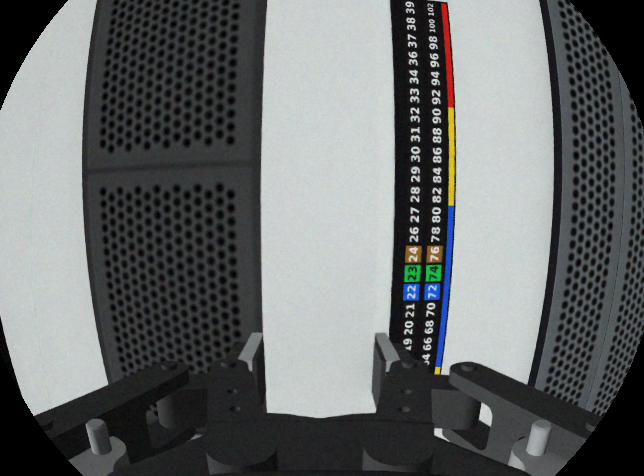

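>>> {"api": "move", "payload": {"base": {"translate_m": -0.004}, "speeds": {"translate_m": 0.05}}}

>>> {"api": "move", "payload": {"base": {"strafe_m": -0.01}, "speeds": {"strafe_m": 0.05}}}

>>> {"api": "move", "payload": {"base": {"strafe_m": 0.018}, "speeds": {"strafe_m": 0.05}}}

Scene clock: 991.20 s.
move: done
base_odometry: x=+0.303 y=+0.022 heading=+0.150
base_tilt: forward=-0.2 right=-0.3
base_status: done
joint_positions: joint_1_rad=-0.112 joint_2_rad=+0.389 joint_3_rad=+3.141 joint_4_rad=-2.372 joint_5_rad=+0.004 joint_6_rad=+1.218 joint_7_rad=+0.005 gripper_pos=+0.550
joint_status: not commanded
motor_effort: joint_1_rad=-2(5) joint_2_rad=-24(24) joint_3_rad=-2(4) joint_4_rad=+11(14) joint_5_rad=+3(5) joint_6_rad=+9(10) joint_7_rad=+0(2)
hand_pose: x=+0.7024 y=+0.0688 z=+0.7880 quat_wxyz=(-0.534, +0.522, -0.462, +0.478) (m; base frame)
hand_target: x=+0.7096 y=+0.0726 z=+0.7713 quat_wxyz=(-0.509, +0.549, -0.460, +0.478) (m; base frame)
hand_status: not commanded
pictures: none

Scene clock: 991.87 s.
move: done
base_odometry: x=+0.305 y=+0.012 heading=+0.150
base_tilt: forward=-0.2 right=-0.3
base_status: done
joint_positions: joint_1_rad=-0.124 joint_2_rad=+0.389 joint_3_rad=+3.140 joint_4_rad=-2.372 joint_5_rad=+0.004 joint_6_rad=+1.218 joint_7_rad=+0.005 gripper_pos=+0.550
joint_status: not commanded
motor_effort: joint_1_rad=+2(3) joint_2_rad=-23(24) joint_3_rad=+2(3) joint_4_rad=+11(11) joint_5_rad=-1(3) joint_6_rad=+9(9) joint_7_rad=+0(1)
hand_pose: x=+0.7015 y=+0.0761 z=+0.7880 quat_wxyz=(-0.537, +0.525, -0.458, +0.475) (m; base frame)
hand_target: x=+0.7096 y=+0.0726 z=+0.7713 quat_wxyz=(-0.509, +0.549, -0.460, +0.478) (m; base frame)
hand_status: not commanded
pictures: none

Scene clock: 992.67 s.
move: done
base_odometry: x=+0.302 y=+0.029 heading=+0.150
base_tilt: forward=-0.2 right=-0.3
base_status: done
joint_positions: joint_1_rad=-0.106 joint_2_rad=+0.389 joint_3_rad=+3.145 joint_4_rad=-2.372 joint_5_rad=+0.003 joint_6_rad=+1.218 joint_7_rad=+0.005 gripper_pos=+0.550
joint_status: not commanded
motor_effort: joint_1_rad=-4(5) joint_2_rad=-24(25) joint_3_rad=-3(4) joint_4_rad=+10(11) joint_5_rad=+3(5) joint_6_rad=+9(10) joint_7_rad=+0(1)
hand_pose: x=+0.7031 y=+0.0631 z=+0.7880 quat_wxyz=(-0.531, +0.520, -0.464, +0.481) (m; base frame)
hand_target: x=+0.7096 y=+0.0726 z=+0.7713 quat_wxyz=(-0.509, +0.549, -0.460, +0.478) (m; base frame)
hand_status: not commanded
pictures: none

>>> {"api": "move", "payload": {"base": {"translate_m": -0.006, "strafe_m": -0.008}, "speeds": {"translate_m": 0.05}}}

>>> {"api": "move", "payload": {"base": {"strafe_m": 0.014}, "speeds": {"strafe_m": 0.05}}}

>>> {"api": "move", "payload": {"base": {"strafe_m": -0.014}, "speeds": {"strafe_m": 0.05}}}

Scene clock: 1003.37 s.
move: done
base_odometry: x=+0.297 y=+0.021 heading=+0.150
base_tilt: forward=-0.2 right=-0.3
base_status: done
joint_positions: joint_1_rad=-0.114 joint_2_rad=+0.389 joint_3_rad=+3.145 joint_4_rad=-2.372 joint_5_rad=+0.003 joint_6_rad=+1.218 joint_7_rad=+0.005 gripper_pos=+0.550
joint_status: not commanded
motor_effort: joint_1_rad=-1(4) joint_2_rad=-23(25) joint_3_rad=+0(2) joint_4_rad=+10(11) joint_5_rad=+1(3) joint_6_rad=+9(9) joint_7_rad=+1(1)
hand_pose: x=+0.7026 y=+0.0676 z=+0.7880 quat_wxyz=(-0.533, +0.522, -0.462, +0.479) (m; base frame)
hand_target: x=+0.7096 y=+0.0726 z=+0.7713 quat_wxyz=(-0.509, +0.549, -0.460, +0.478) (m; base frame)
hand_status: not commanded
pictures: none

Scene clock: 1004.07 s.
move: done
base_odometry: x=+0.295 y=+0.035 heading=+0.150
base_tilt: forward=-0.2 right=-0.3
base_status: done
joint_positions: joint_1_rad=-0.116 joint_2_rad=+0.389 joint_3_rad=+3.145 joint_4_rad=-2.372 joint_5_rad=+0.003 joint_6_rad=+1.218 joint_7_rad=+0.005 gripper_pos=+0.550
joint_status: not commanded
motor_effort: joint_1_rad=-1(3) joint_2_rad=-24(25) joint_3_rad=+0(2) joint_4_rad=+10(10) joint_5_rad=+1(2) joint_6_rad=+9(9) joint_7_rad=+0(1)
hand_pose: x=+0.7024 y=+0.0688 z=+0.7880 quat_wxyz=(-0.534, +0.523, -0.461, +0.479) (m; base frame)
hand_target: x=+0.7096 y=+0.0726 z=+0.7713 quat_wxyz=(-0.509, +0.549, -0.460, +0.478) (m; base frame)
hand_status: not commanded
pictures: none

Scene clock: 1004.77 s.
move: done
base_odometry: x=+0.297 y=+0.021 heading=+0.150
base_tilt: forward=-0.2 right=-0.3
base_status: done
joint_positions: joint_1_rad=-0.128 joint_2_rad=+0.389 joint_3_rad=+3.142 joint_4_rad=-2.372 joint_5_rad=+0.003 joint_6_rad=+1.218 joint_7_rad=+0.006 gripper_pos=+0.550
joint_status: not commanded
motor_effort: joint_1_rad=+2(3) joint_2_rad=-23(25) joint_3_rad=+2(3) joint_4_rad=+11(11) joint_5_rad=-2(3) joint_6_rad=+9(9) joint_7_rad=+1(1)
hand_pose: x=+0.7014 y=+0.0770 z=+0.7880 quat_wxyz=(-0.537, +0.526, -0.458, +0.475) (m; base frame)
hand_target: x=+0.7096 y=+0.0726 z=+0.7713 quat_wxyz=(-0.509, +0.549, -0.460, +0.478) (m; base frame)
hand_status: not commanded
pictures: none

>>> {"api": "move", "payload": {"base": {"translate_m": -0.016, "strafe_m": -0.006}, "speeds": {"translate_m": 0.1}}}

Scene clock: 1016.90 s.
move: done
base_odometry: x=+0.283 y=+0.013 heading=+0.150
base_tilt: forward=-0.2 right=-0.3
base_status: done
joint_positions: joint_1_rad=-0.122 joint_2_rad=+0.390 joint_3_rad=+3.142 joint_4_rad=-2.372 joint_5_rad=+0.003 joint_6_rad=+1.218 joint_7_rad=+0.006 gripper_pos=+0.550
joint_status: not commanded
motor_effort: joint_1_rad=-1(3) joint_2_rad=-24(25) joint_3_rad=+0(3) joint_4_rad=+10(11) joint_5_rad=+1(3) joint_6_rad=+9(9) joint_7_rad=+0(1)
hand_pose: x=+0.7020 y=+0.0739 z=+0.7877 quat_wxyz=(-0.536, +0.525, -0.459, +0.476) (m; base frame)
hand_target: x=+0.7096 y=+0.0726 z=+0.7713 quat_wxyz=(-0.509, +0.549, -0.460, +0.478) (m; base frame)
hand_status: not commanded
pictures: none

>>> {"api": "move", "payload": {"base": {"translate_m": 0.014, "strafe_m": -0.0015}, "speeds": {"translate_m": 0.06}}}

>>> {"api": "move", "payload": {"base": {"translate_m": 0.014}, "speeds": {"translate_m": 0.05}}}

>>> {"api": "move", "payload": {"base": {"strafe_m": 0.008}, "speeds": {"strafe_m": 0.05}}}

>>> {"api": "move", "payload": {"base": {"strafe_m": -0.012}, "speeds": {"strafe_m": 0.05}, "cameras": ["wrist_camera"]}}

Scene clock: 1025.13 s.
move: done
base_odometry: x=+0.297 y=+0.013 heading=+0.150
base_tilt: forward=-0.2 right=-0.3
base_status: done
joint_positions: joint_1_rad=-0.122 joint_2_rad=+0.390 joint_3_rad=+3.142 joint_4_rad=-2.371 joint_5_rad=+0.003 joint_6_rad=+1.218 joint_7_rad=+0.006 gripper_pos=+0.550
joint_status: not commanded
motor_effort: joint_1_rad=-1(2) joint_2_rad=-23(26) joint_3_rad=+0(1) joint_4_rad=+10(11) joint_5_rad=+1(1) joint_6_rad=+9(10) joint_7_rad=+0(1)
hand_pose: x=+0.7021 y=+0.0739 z=+0.7875 quat_wxyz=(-0.536, +0.525, -0.460, +0.476) (m; base frame)
hand_target: x=+0.7096 y=+0.0726 z=+0.7713 quat_wxyz=(-0.509, +0.549, -0.460, +0.478) (m; base frame)
hand_status: not commanded
pictures: none

Scene clock: 1026.00 s.
move: done
base_odometry: x=+0.310 y=+0.015 heading=+0.150
base_tilt: forward=-0.2 right=-0.3
base_status: done
joint_positions: joint_1_rad=-0.124 joint_2_rad=+0.382 joint_3_rad=+3.142 joint_4_rad=-2.382 joint_5_rad=+0.003 joint_6_rad=+1.217 joint_7_rad=+0.006 gripper_pos=+0.550
joint_status: not commanded
motor_effort: joint_1_rad=+0(2) joint_2_rad=-20(24) joint_3_rad=+1(3) joint_4_rad=+13(23) joint_5_rad=+0(2) joint_6_rad=+7(9) joint_7_rad=+0(1)
hand_pose: x=+0.6984 y=+0.0743 z=+0.7874 quat_wxyz=(-0.535, +0.526, -0.460, +0.475) (m; base frame)
hand_target: x=+0.7096 y=+0.0726 z=+0.7713 quat_wxyz=(-0.509, +0.549, -0.460, +0.478) (m; base frame)
hand_status: not commanded
pictures: none

Scene clock: 1026.57 s.
move: done
base_odometry: x=+0.309 y=+0.023 heading=+0.150
base_tilt: forward=-0.2 right=-0.3
base_status: done
joint_positions: joint_1_rad=-0.116 joint_2_rad=+0.382 joint_3_rad=+3.142 joint_4_rad=-2.382 joint_5_rad=+0.003 joint_6_rad=+1.217 joint_7_rad=+0.006 gripper_pos=+0.550
joint_status: not commanded
motor_effort: joint_1_rad=-2(4) joint_2_rad=-20(22) joint_3_rad=+0(3) joint_4_rad=+15(15) joint_5_rad=+1(4) joint_6_rad=+7(8) joint_7_rad=+0(1)
hand_pose: x=+0.6990 y=+0.0692 z=+0.7874 quat_wxyz=(-0.533, +0.524, -0.462, +0.477) (m; base frame)
hand_target: x=+0.7096 y=+0.0726 z=+0.7713 quat_wxyz=(-0.509, +0.549, -0.460, +0.478) (m; base frame)
hand_status: not commanded
pictures: none

Scene clock: 1027.27 s.
move: done
base_odometry: x=+0.311 y=+0.011 heading=+0.150
base_tilt: forward=-0.2 right=-0.3
base_status: done
joint_positions: joint_1_rad=-0.129 joint_2_rad=+0.384 joint_3_rad=+3.141 joint_4_rad=-2.379 joint_5_rad=+0.003 joint_6_rad=+1.217 joint_7_rad=+0.006 gripper_pos=+0.550
joint_status: not commanded
motor_effort: joint_1_rad=+2(3) joint_2_rad=-23(24) joint_3_rad=+2(3) joint_4_rad=+10(15) joint_5_rad=-1(3) joint_6_rad=+8(9) joint_7_rad=+0(1)
hand_pose: x=+0.6990 y=+0.0776 z=+0.7877 quat_wxyz=(-0.537, +0.527, -0.458, +0.474) (m; base frame)
hand_target: x=+0.7096 y=+0.0726 z=+0.7713 quat_wxyz=(-0.509, +0.549, -0.460, +0.478) (m; base frame)
hand_status: not commanded
pictures: wrist_camera
camera_calibration:
wrist_camera: T_world_to_cam=[[0.0211821, -0.0205232, -0.999565, 0.770474], [-0.141619, 0.989646, -0.0233207, 0.092699], [0.989695, 0.142052, 0.0180563, -0.580889], [0, 0, 0, 1]] pos_world=[0.57171, 0.00658956, 0.782789]

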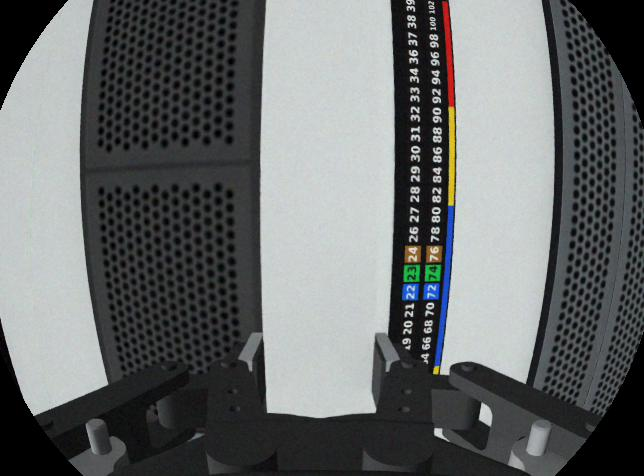

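>>> {"api": "move", "payload": {"base": {"strafe_m": 0.005, "translate_m": 0.003}, "speeds": {"strafe_m": 0.05}}}

>>> {"api": "move", "payload": {"joints": {"gripper_pos": 0.5}, "cameras": ["wrist_camera"]}}

>>> {"api": "zoom_image", "payload": {"camera": "wrist_camera", "region": [220, 180, 420, 420]}}

Scene clock: 1033.10 s.
move: done
base_odometry: x=+0.313 y=+0.016 heading=+0.150
base_tilt: forward=-0.3 right=-0.3
base_status: done
joint_positions: joint_1_rad=-0.123 joint_2_rad=+0.380 joint_3_rad=+3.141 joint_4_rad=-2.385 joint_5_rad=+0.002 joint_6_rad=+1.217 joint_7_rad=+0.006 gripper_pos=+0.550
joint_status: not commanded
motor_effort: joint_1_rad=+1(3) joint_2_rad=-19(23) joint_3_rad=+1(4) joint_4_rad=+13(20) joint_5_rad=-1(3) joint_6_rad=+6(9) joint_7_rad=+0(0)
hand_pose: x=+0.6971 y=+0.0741 z=+0.7876 quat_wxyz=(-0.535, +0.526, -0.460, +0.475) (m; base frame)
hand_target: x=+0.7096 y=+0.0726 z=+0.7713 quat_wxyz=(-0.509, +0.549, -0.460, +0.478) (m; base frame)
hand_status: not commanded
pictures: none

Scene clock: 1033.80 s.
move: done
base_odometry: x=+0.313 y=+0.016 heading=+0.150
base_tilt: forward=-0.3 right=-0.3
base_status: not commanded
joint_positions: joint_1_rad=-0.123 joint_2_rad=+0.381 joint_3_rad=+3.141 joint_4_rad=-2.383 joint_5_rad=+0.002 joint_6_rad=+1.216 joint_7_rad=+0.006 gripper_pos=+0.500
joint_status: all done
motor_effort: joint_1_rad=-1(1) joint_2_rad=-22(23) joint_3_rad=+0(1) joint_4_rad=+14(14) joint_5_rad=+1(1) joint_6_rad=+8(9) joint_7_rad=+0(1)
hand_pose: x=+0.6979 y=+0.0742 z=+0.7875 quat_wxyz=(-0.535, +0.526, -0.460, +0.475) (m; base frame)
hand_target: x=+0.7096 y=+0.0726 z=+0.7713 quat_wxyz=(-0.509, +0.549, -0.460, +0.478) (m; base frame)
hand_status: not commanded
pictures: wrist_camera
camera_calibration:
wrist_camera: T_world_to_cam=[[0.0192547, -0.0206948, -0.9996, 0.77148], [-0.135966, 0.990444, -0.0231243, 0.0917609], [0.990526, 0.136357, 0.0162569, -0.577973], [0, 0, 0, 1]] pos_world=[0.57012, 0.00389222, 0.78269]

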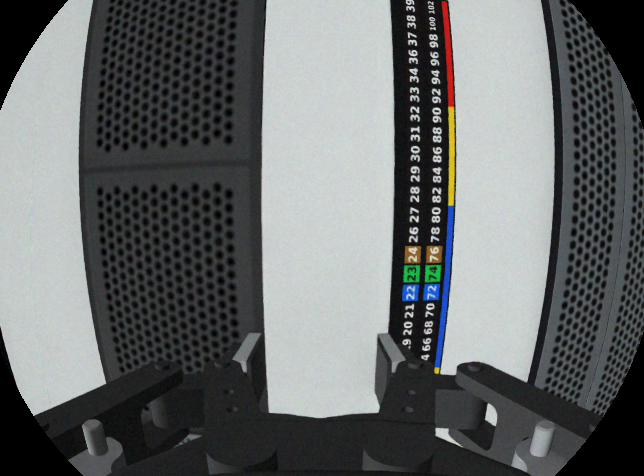

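Scaled by 2.100.

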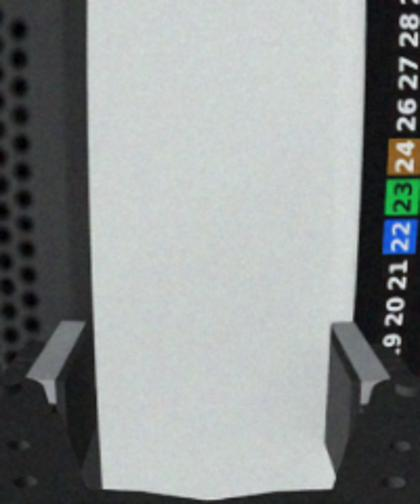

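>>> {"api": "move", "payload": {"joints": {"gripper_pos": 0.42}, "cameras": ["wrist_camera"]}}

>>> {"api": "zoom_image", "payload": {"camera": "wrist_camera", "region": [220, 180, 420, 420]}}

Scene clock: 1042.17 s.
move: done
base_odometry: x=+0.313 y=+0.016 heading=+0.150
base_tilt: forward=-0.3 right=-0.4
base_status: not commanded
joint_positions: joint_1_rad=-0.123 joint_2_rad=+0.383 joint_3_rad=+3.141 joint_4_rad=-2.379 joint_5_rad=+0.002 joint_6_rad=+1.216 joint_7_rad=+0.006 gripper_pos=+0.420
joint_status: all done
motor_effort: joint_1_rad=+0(1) joint_2_rad=-22(24) joint_3_rad=+0(1) joint_4_rad=+13(14) joint_5_rad=+0(1) joint_6_rad=+8(10) joint_7_rad=+1(1)
hand_pose: x=+0.6991 y=+0.0743 z=+0.7880 quat_wxyz=(-0.535, +0.525, -0.460, +0.475) (m; base frame)
hand_target: x=+0.7096 y=+0.0726 z=+0.7713 quat_wxyz=(-0.509, +0.549, -0.460, +0.478) (m; base frame)
hand_status: not commanded
pictures: wrist_camera
camera_calibration:
wrist_camera: T_world_to_cam=[[0.021036, -0.0204445, -0.99957, 0.770716], [-0.135925, 0.990449, -0.0231185, 0.0917184], [0.990496, 0.136352, 0.0180562, -0.580689], [0, 0, 0, 1]] pos_world=[0.571424, 0.00409282, 0.78299]

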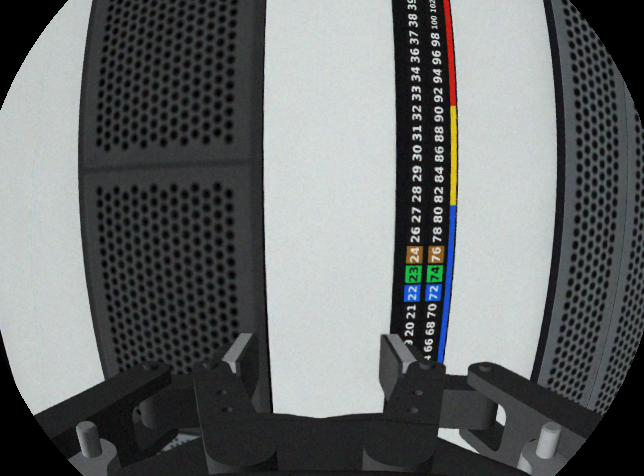

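Scaled by 2.100.

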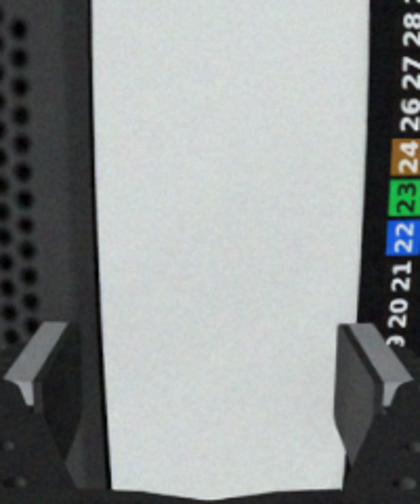

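>>> {"api": "move", "payload": {"joints": {"gripper_pos": 0.3}, "cameras": ["wrist_camera"]}}

>>> {"api": "zoom_image", "payload": {"camera": "wrist_camera", "region": [220, 180, 420, 420]}}

Scene clock: 1061.27 s.
move: done
base_odometry: x=+0.313 y=+0.016 heading=+0.150
base_tilt: forward=-0.3 right=-0.3
base_status: not commanded
joint_positions: joint_1_rad=-0.123 joint_2_rad=+0.383 joint_3_rad=+3.141 joint_4_rad=-2.371 joint_5_rad=+0.002 joint_6_rad=+1.216 joint_7_rad=+0.006 gripper_pos=+0.300
joint_status: all done
motor_effort: joint_1_rad=+0(1) joint_2_rad=-22(24) joint_3_rad=+0(1) joint_4_rad=+11(13) joint_5_rad=+0(1) joint_6_rad=+7(9) joint_7_rad=+0(1)
hand_pose: x=+0.7015 y=+0.0746 z=+0.7916 quat_wxyz=(-0.538, +0.523, -0.458, +0.477) (m; base frame)
hand_target: x=+0.7096 y=+0.0726 z=+0.7713 quat_wxyz=(-0.509, +0.549, -0.460, +0.478) (m; base frame)
hand_status: not commanded
pictures: wrist_camera
camera_calibration:
wrist_camera: T_world_to_cam=[[0.0293668, -0.019377, -0.999381, 0.768235], [-0.135756, 0.990471, -0.0231934, 0.0917676], [0.990307, 0.136353, 0.0264564, -0.589662], [0, 0, 0, 1]] pos_world=[0.573844, 0.00439538, 0.785488]

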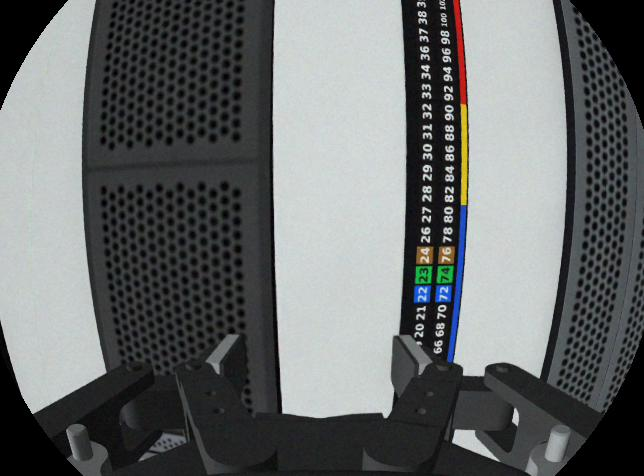

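Scaled by 2.100.

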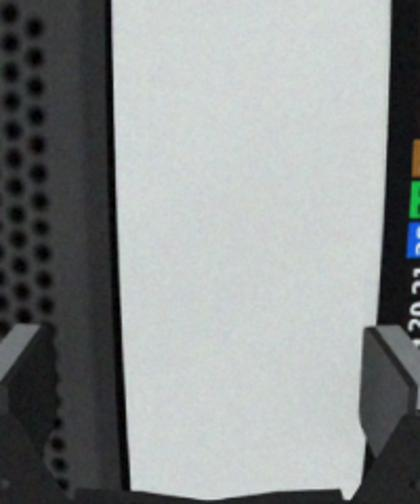

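>>> {"api": "move", "payload": {"base": {"translate_m": -0.08}, "speeds": {"translate_m": 0.08}, "cameras": ["wrist_camera"]}}

>>> {"api": "move", "payload": {"base": {"strafe_m": 0.07}, "joints": {"joint_1_rad": 0.42, "gripper_pos": 1.0}, "cameras": ["wrist_camera"]}}

>>> {"api": "zoom_image", "payload": {"camera": "wrist_camera", "region": [180, 200, 480, 430]}}

Scene clock: 1081.80 s.
move: done
base_odometry: x=+0.234 y=+0.004 heading=+0.150
base_tilt: forward=-0.3 right=-0.3
base_status: done
joint_positions: joint_1_rad=-0.123 joint_2_rad=+0.385 joint_3_rad=+3.141 joint_4_rad=-2.367 joint_5_rad=+0.002 joint_6_rad=+1.216 joint_7_rad=+0.006 gripper_pos=+0.300
joint_status: not commanded
motor_effort: joint_1_rad=-1(2) joint_2_rad=-23(24) joint_3_rad=+0(1) joint_4_rad=+9(11) joint_5_rad=+1(1) joint_6_rad=+8(8) joint_7_rad=+0(1)
hand_pose: x=+0.7029 y=+0.0748 z=+0.7920 quat_wxyz=(-0.538, +0.523, -0.457, +0.478) (m; base frame)
hand_target: x=+0.7096 y=+0.0726 z=+0.7713 quat_wxyz=(-0.509, +0.549, -0.460, +0.478) (m; base frame)
hand_status: not commanded
pictures: wrist_camera
camera_calibration:
wrist_camera: T_world_to_cam=[[0.031262, -0.0192146, -0.999327, 0.767265], [-0.135625, 0.990487, -0.0232873, 0.0918478], [0.990267, 0.136261, 0.0283586, -0.592444], [0, 0, 0, 1]] pos_world=[0.575149, 0.00449582, 0.785688]

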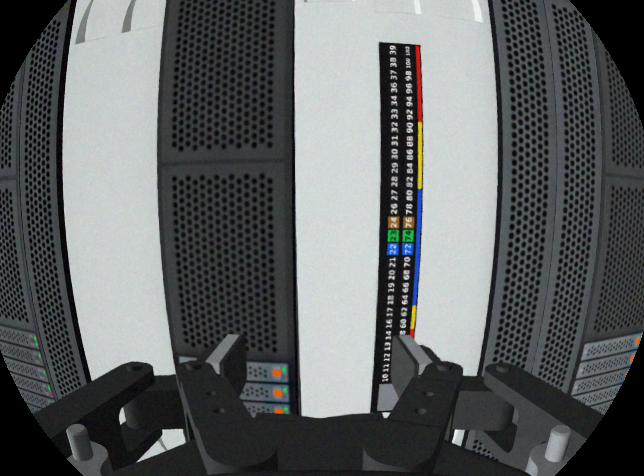

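Scene clock: 1083.57 s.
move: done
base_odometry: x=+0.223 y=+0.073 heading=+0.150
base_tilt: forward=-0.3 right=-0.3
base_status: done
joint_positions: joint_1_rad=+0.407 joint_2_rad=+0.385 joint_3_rad=+3.141 joint_4_rad=-2.367 joint_5_rad=+0.002 joint_6_rad=+1.216 joint_7_rad=+0.006 gripper_pos=+0.999
joint_status: all done
motor_effort: joint_1_rad=-1(4) joint_2_rad=-23(24) joint_3_rad=+0(2) joint_4_rad=+9(10) joint_5_rad=+0(2) joint_6_rad=+8(9) joint_7_rad=+0(1)
hand_pose: x=+0.6605 y=-0.2308 z=+0.7920 quat_wxyz=(-0.394, +0.385, -0.578, +0.602) (m; base frame)
hand_target: x=+0.6629 y=-0.2414 z=+0.7713 quat_wxyz=(-0.364, +0.406, -0.589, +0.596) (m; base frame)
hand_status: not commanded
pictures: wrist_camera
camera_calibration:
wrist_camera: T_world_to_cam=[[0.0172484, -0.032387, -0.999327, 0.76893], [0.383997, 0.923041, -0.0232868, 0.0300484], [0.923173, -0.383337, 0.0283575, -0.584532], [0, 0, 0, 1]] pos_world=[0.514823, -0.226905, 0.785688]

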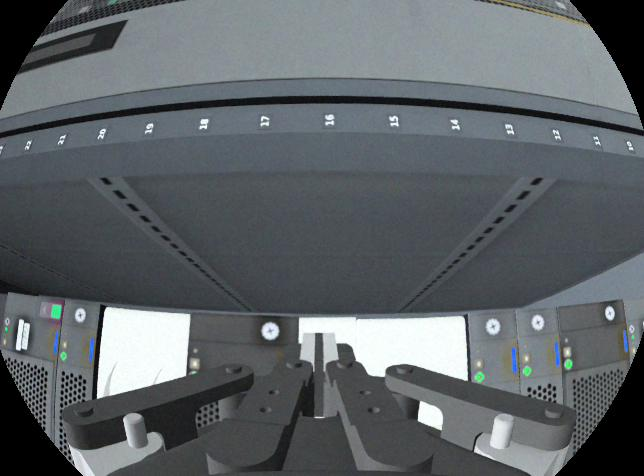

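Scaled by 1.680.

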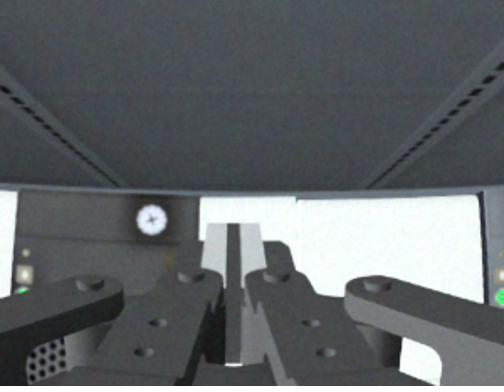

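>>> {"api": "move", "payload": {"base": {"translate_m": 0.112}, "speeds": {"translate_m": 0.12}}}

>>> {"api": "move", "payload": {"base": {"translate_m": 0.036}, "speeds": {"translate_m": 0.05}, "cameras": ["wrist_camera"]}}

>>> {"api": "zoom_image", "payload": {"camera": "wrist_camera", "region": [180, 220, 480, 430]}}

Scene clock: 1091.70 s.
move: done
base_odometry: x=+0.334 y=+0.090 heading=+0.150
base_tilt: forward=-0.2 right=-0.3
base_status: done
joint_positions: joint_1_rad=+0.409 joint_2_rad=+0.385 joint_3_rad=+3.141 joint_4_rad=-2.366 joint_5_rad=+0.002 joint_6_rad=+1.216 joint_7_rad=+0.006 gripper_pos=+0.999
joint_status: not commanded
motor_effort: joint_1_rad=-1(2) joint_2_rad=-23(24) joint_3_rad=-1(1) joint_4_rad=+9(13) joint_5_rad=+1(2) joint_6_rad=+8(9) joint_7_rad=+0(1)
hand_pose: x=+0.6600 y=-0.2321 z=+0.7920 quat_wxyz=(-0.393, +0.384, -0.579, +0.602) (m; base frame)
hand_target: x=+0.6629 y=-0.2414 z=+0.7713 quat_wxyz=(-0.364, +0.406, -0.589, +0.596) (m; base frame)
hand_status: not commanded
pictures: none

Scene clock: 1092.93 s.
move: done
base_odometry: x=+0.368 y=+0.096 heading=+0.150
base_tilt: forward=-0.3 right=-0.3
base_status: done
joint_positions: joint_1_rad=+0.434 joint_2_rad=+0.339 joint_3_rad=+3.141 joint_4_rad=-2.431 joint_5_rad=+0.002 joint_6_rad=+1.216 joint_7_rad=+0.006 gripper_pos=+0.999
joint_status: not commanded
motor_effort: joint_1_rad=-5(6) joint_2_rad=-11(24) joint_3_rad=-3(4) joint_4_rad=+26(30) joint_5_rad=+5(6) joint_6_rad=+4(9) joint_7_rad=+0(1)
hand_pose: x=+0.6328 y=-0.2356 z=+0.7911 quat_wxyz=(-0.383, +0.380, -0.589, +0.602) (m; base frame)
hand_target: x=+0.6629 y=-0.2414 z=+0.7713 quat_wxyz=(-0.364, +0.406, -0.589, +0.596) (m; base frame)
hand_status: not commanded
pictures: wrist_camera
camera_calibration:
wrist_camera: T_world_to_cam=[[-0.00023745, -0.0251391, -0.999684, 0.781333], [0.408594, 0.912425, -0.0230419, 0.0268619], [0.912716, -0.408471, 0.0100551, -0.545553], [0, 0, 0, 1]] pos_world=[0.487145, -0.22771, 0.787191]

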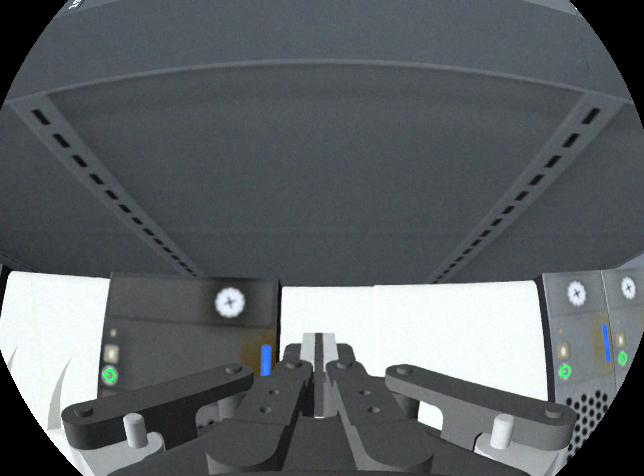

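Scaled by 1.680.

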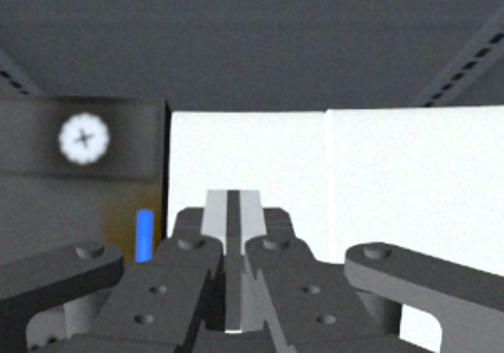

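>>> {"api": "move", "payload": {"base": {"translate_m": -0.12}, "speeds": {"translate_m": 0.25}}}

>>> {"api": "move", "payload": {"base": {"strafe_m": 0.165}, "joints": {"joint_1_rad": 0.0, "joint_4_rad": -2.37}, "cameras": ["wrist_camera"]}}

>>> {"api": "zoom_image", "payload": {"camera": "wrist_camera", "region": [200, 160, 480, 400]}}

Scene clock: 1102.73 s.
move: done
base_odometry: x=+0.250 y=+0.078 heading=+0.150
base_tilt: forward=-0.3 right=-0.3
base_status: done
joint_positions: joint_1_rad=+0.425 joint_2_rad=+0.391 joint_3_rad=+3.141 joint_4_rad=-2.355 joint_5_rad=+0.002 joint_6_rad=+1.215 joint_7_rad=+0.006 gripper_pos=+0.999
joint_status: not commanded
motor_effort: joint_1_rad=-1(5) joint_2_rad=-23(25) joint_3_rad=+0(3) joint_4_rad=+9(25) joint_5_rad=+0(5) joint_6_rad=+8(9) joint_7_rad=+0(1)
hand_pose: x=+0.6598 y=-0.2422 z=+0.7930 quat_wxyz=(-0.389, +0.379, -0.581, +0.607) (m; base frame)
hand_target: x=+0.6629 y=-0.2414 z=+0.7713 quat_wxyz=(-0.364, +0.406, -0.589, +0.596) (m; base frame)
hand_status: not commanded
pictures: none

Scene clock: 1104.30 s.
move: done
base_odometry: x=+0.225 y=+0.241 heading=+0.151
base_tilt: forward=-0.3 right=-0.3
base_status: done
joint_positions: joint_1_rad=+0.010 joint_2_rad=+0.391 joint_3_rad=+3.140 joint_4_rad=-2.355 joint_5_rad=+0.002 joint_6_rad=+1.215 joint_7_rad=+0.006 gripper_pos=+0.999
joint_status: all done
motor_effort: joint_1_rad=-1(4) joint_2_rad=-23(24) joint_3_rad=+0(2) joint_4_rad=+9(10) joint_5_rad=+0(2) joint_6_rad=+8(9) joint_7_rad=+0(1)
hand_pose: x=+0.7116 y=-0.0035 z=+0.7930 quat_wxyz=(-0.506, +0.490, -0.490, +0.513) (m; base frame)
hand_target: x=+0.7080 y=+0.0014 z=+0.7627 quat_wxyz=(-0.475, +0.525, -0.496, +0.502) (m; base frame)
hand_status: not commanded
pictures: wrist_camera
camera_calibration:
wrist_camera: T_world_to_cam=[[0.0323316, -0.0229745, -0.999213, 0.765563], [-0.0028672, 0.99973, -0.0230792, 0.0759429], [0.999473, 0.00361113, 0.032257, -0.600631], [0, 0, 0, 1]] pos_world=[0.57578, -0.056165, 0.786088]

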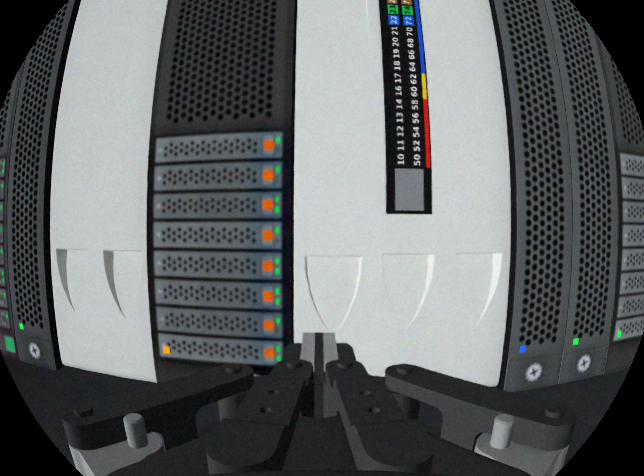

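Scaled by 1.800.

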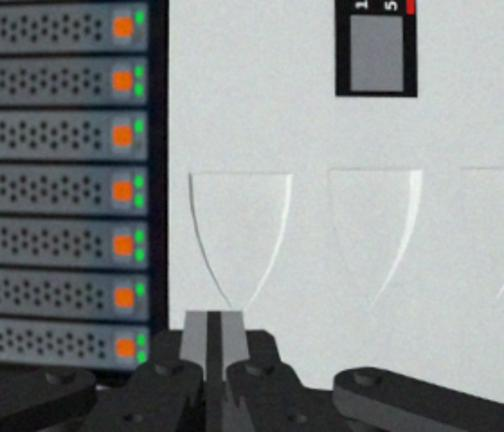

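>>> {"api": "move", "payload": {"base": {"translate_m": 0.045}, "speeds": {"translate_m": 0.06}}}

>>> {"api": "move", "payload": {"base": {"translate_m": 0.035}, "speeds": {"translate_m": 0.05}, "cameras": ["wrist_camera"]}}

>>> {"api": "zoom_image", "payload": {"camera": "wrist_camera", "region": [200, 160, 480, 400]}}

Scene clock: 1113.07 s.
move: done
base_odometry: x=+0.269 y=+0.248 heading=+0.151
base_tilt: forward=-0.2 right=-0.3
base_status: done
joint_positions: joint_1_rad=+0.010 joint_2_rad=+0.391 joint_3_rad=+3.140 joint_4_rad=-2.355 joint_5_rad=+0.002 joint_6_rad=+1.215 joint_7_rad=+0.006 gripper_pos=+0.999
joint_status: not commanded
motor_effort: joint_1_rad=-1(3) joint_2_rad=-22(24) joint_3_rad=-1(2) joint_4_rad=+9(12) joint_5_rad=+0(2) joint_6_rad=+8(9) joint_7_rad=+0(1)
hand_pose: x=+0.7115 y=-0.0034 z=+0.7929 quat_wxyz=(-0.506, +0.490, -0.490, +0.513) (m; base frame)
hand_target: x=+0.7080 y=+0.0014 z=+0.7627 quat_wxyz=(-0.475, +0.525, -0.496, +0.502) (m; base frame)
hand_status: not commanded
pictures: none

Scene clock: 1114.23 s.
move: done
base_odometry: x=+0.303 y=+0.253 heading=+0.151
base_tilt: forward=-0.3 right=-0.3
base_status: done
joint_positions: joint_1_rad=+0.011 joint_2_rad=+0.342 joint_3_rad=+3.141 joint_4_rad=-2.424 joint_5_rad=+0.002 joint_6_rad=+1.214 joint_7_rad=+0.006 gripper_pos=+0.999
joint_status: not commanded
motor_effort: joint_1_rad=-3(4) joint_2_rad=-12(23) joint_3_rad=-2(3) joint_4_rad=+21(25) joint_5_rad=+3(4) joint_6_rad=+3(8) joint_7_rad=+0(1)
hand_pose: x=+0.6866 y=-0.0039 z=+0.7916 quat_wxyz=(-0.501, +0.495, -0.496, +0.509) (m; base frame)
hand_target: x=+0.7080 y=+0.0014 z=+0.7627 quat_wxyz=(-0.475, +0.525, -0.496, +0.502) (m; base frame)
hand_status: not commanded
pictures: wrist_camera
camera_calibration:
wrist_camera: T_world_to_cam=[[0.0119079, -0.0229104, -0.999667, 0.779378], [-0.00213947, 0.999735, -0.0229375, 0.0756907], [0.999927, 0.0024119, 0.0118557, -0.559794], [0, 0, 0, 1]] pos_world=[0.550634, -0.0564646, 0.787491]

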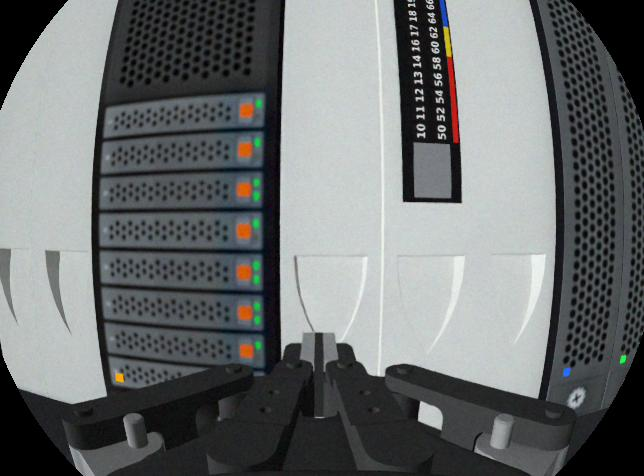

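Scaled by 1.800.

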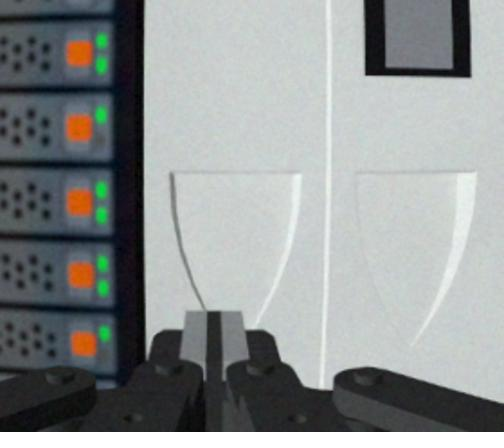

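>>> {"api": "move", "payload": {"base": {"translate_m": 0.014}, "speeds": {"translate_m": 0.05}}}

>>> {"api": "move", "payload": {"base": {"translate_m": -0.12}, "speeds": {"translate_m": 0.25}, "cameras": ["wrist_camera"]}}

>>> {"api": "zoom_image", "payload": {"camera": "wrist_camera", "region": [240, 160, 440, 400]}}

>>> {"api": "move", "payload": {"base": {"strafe_m": -0.165}, "joints": {"joint_1_rad": 0.42}, "cameras": ["wrist_camera"]}}

>>> {"api": "zoom_image", "payload": {"camera": "wrist_camera", "region": [180, 220, 480, 430]}}

Scene clock: 1129.00 s.
move: time_out
base_odometry: x=+0.315 y=+0.255 heading=+0.151
base_tilt: forward=-0.3 right=-0.3
base_status: translate_m time_out (by the wheels' count: +0.012 of +0.014)
joint_positions: joint_1_rad=+0.012 joint_2_rad=+0.319 joint_3_rad=+3.141 joint_4_rad=-2.455 joint_5_rad=+0.002 joint_6_rad=+1.214 joint_7_rad=+0.006 gripper_pos=+0.999
joint_status: not commanded
motor_effort: joint_1_rad=-3(5) joint_2_rad=-7(13) joint_3_rad=-2(3) joint_4_rad=+24(31) joint_5_rad=+3(5) joint_6_rad=+2(5) joint_7_rad=+0(1)
hand_pose: x=+0.6752 y=-0.0039 z=+0.7913 quat_wxyz=(-0.499, +0.497, -0.498, +0.507) (m; base frame)
hand_target: x=+0.7080 y=+0.0014 z=+0.7627 quat_wxyz=(-0.475, +0.525, -0.496, +0.502) (m; base frame)
hand_status: not commanded
pictures: none

not run: a stop that you did not command came earlier in this reply.

Scaled by 2.100.
This view is cut from an older image: the scene may have changed since it was taken.

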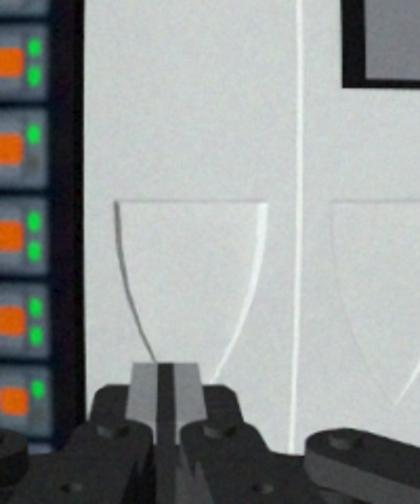

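not run: a stop that you did not command came earlier in this reply.

Scaled by 1.680.
This view is cut from an older image: the scene may have changed since it was taken.

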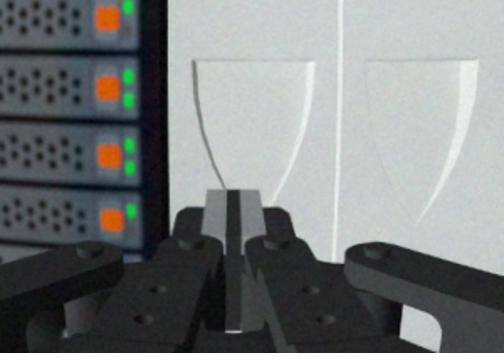

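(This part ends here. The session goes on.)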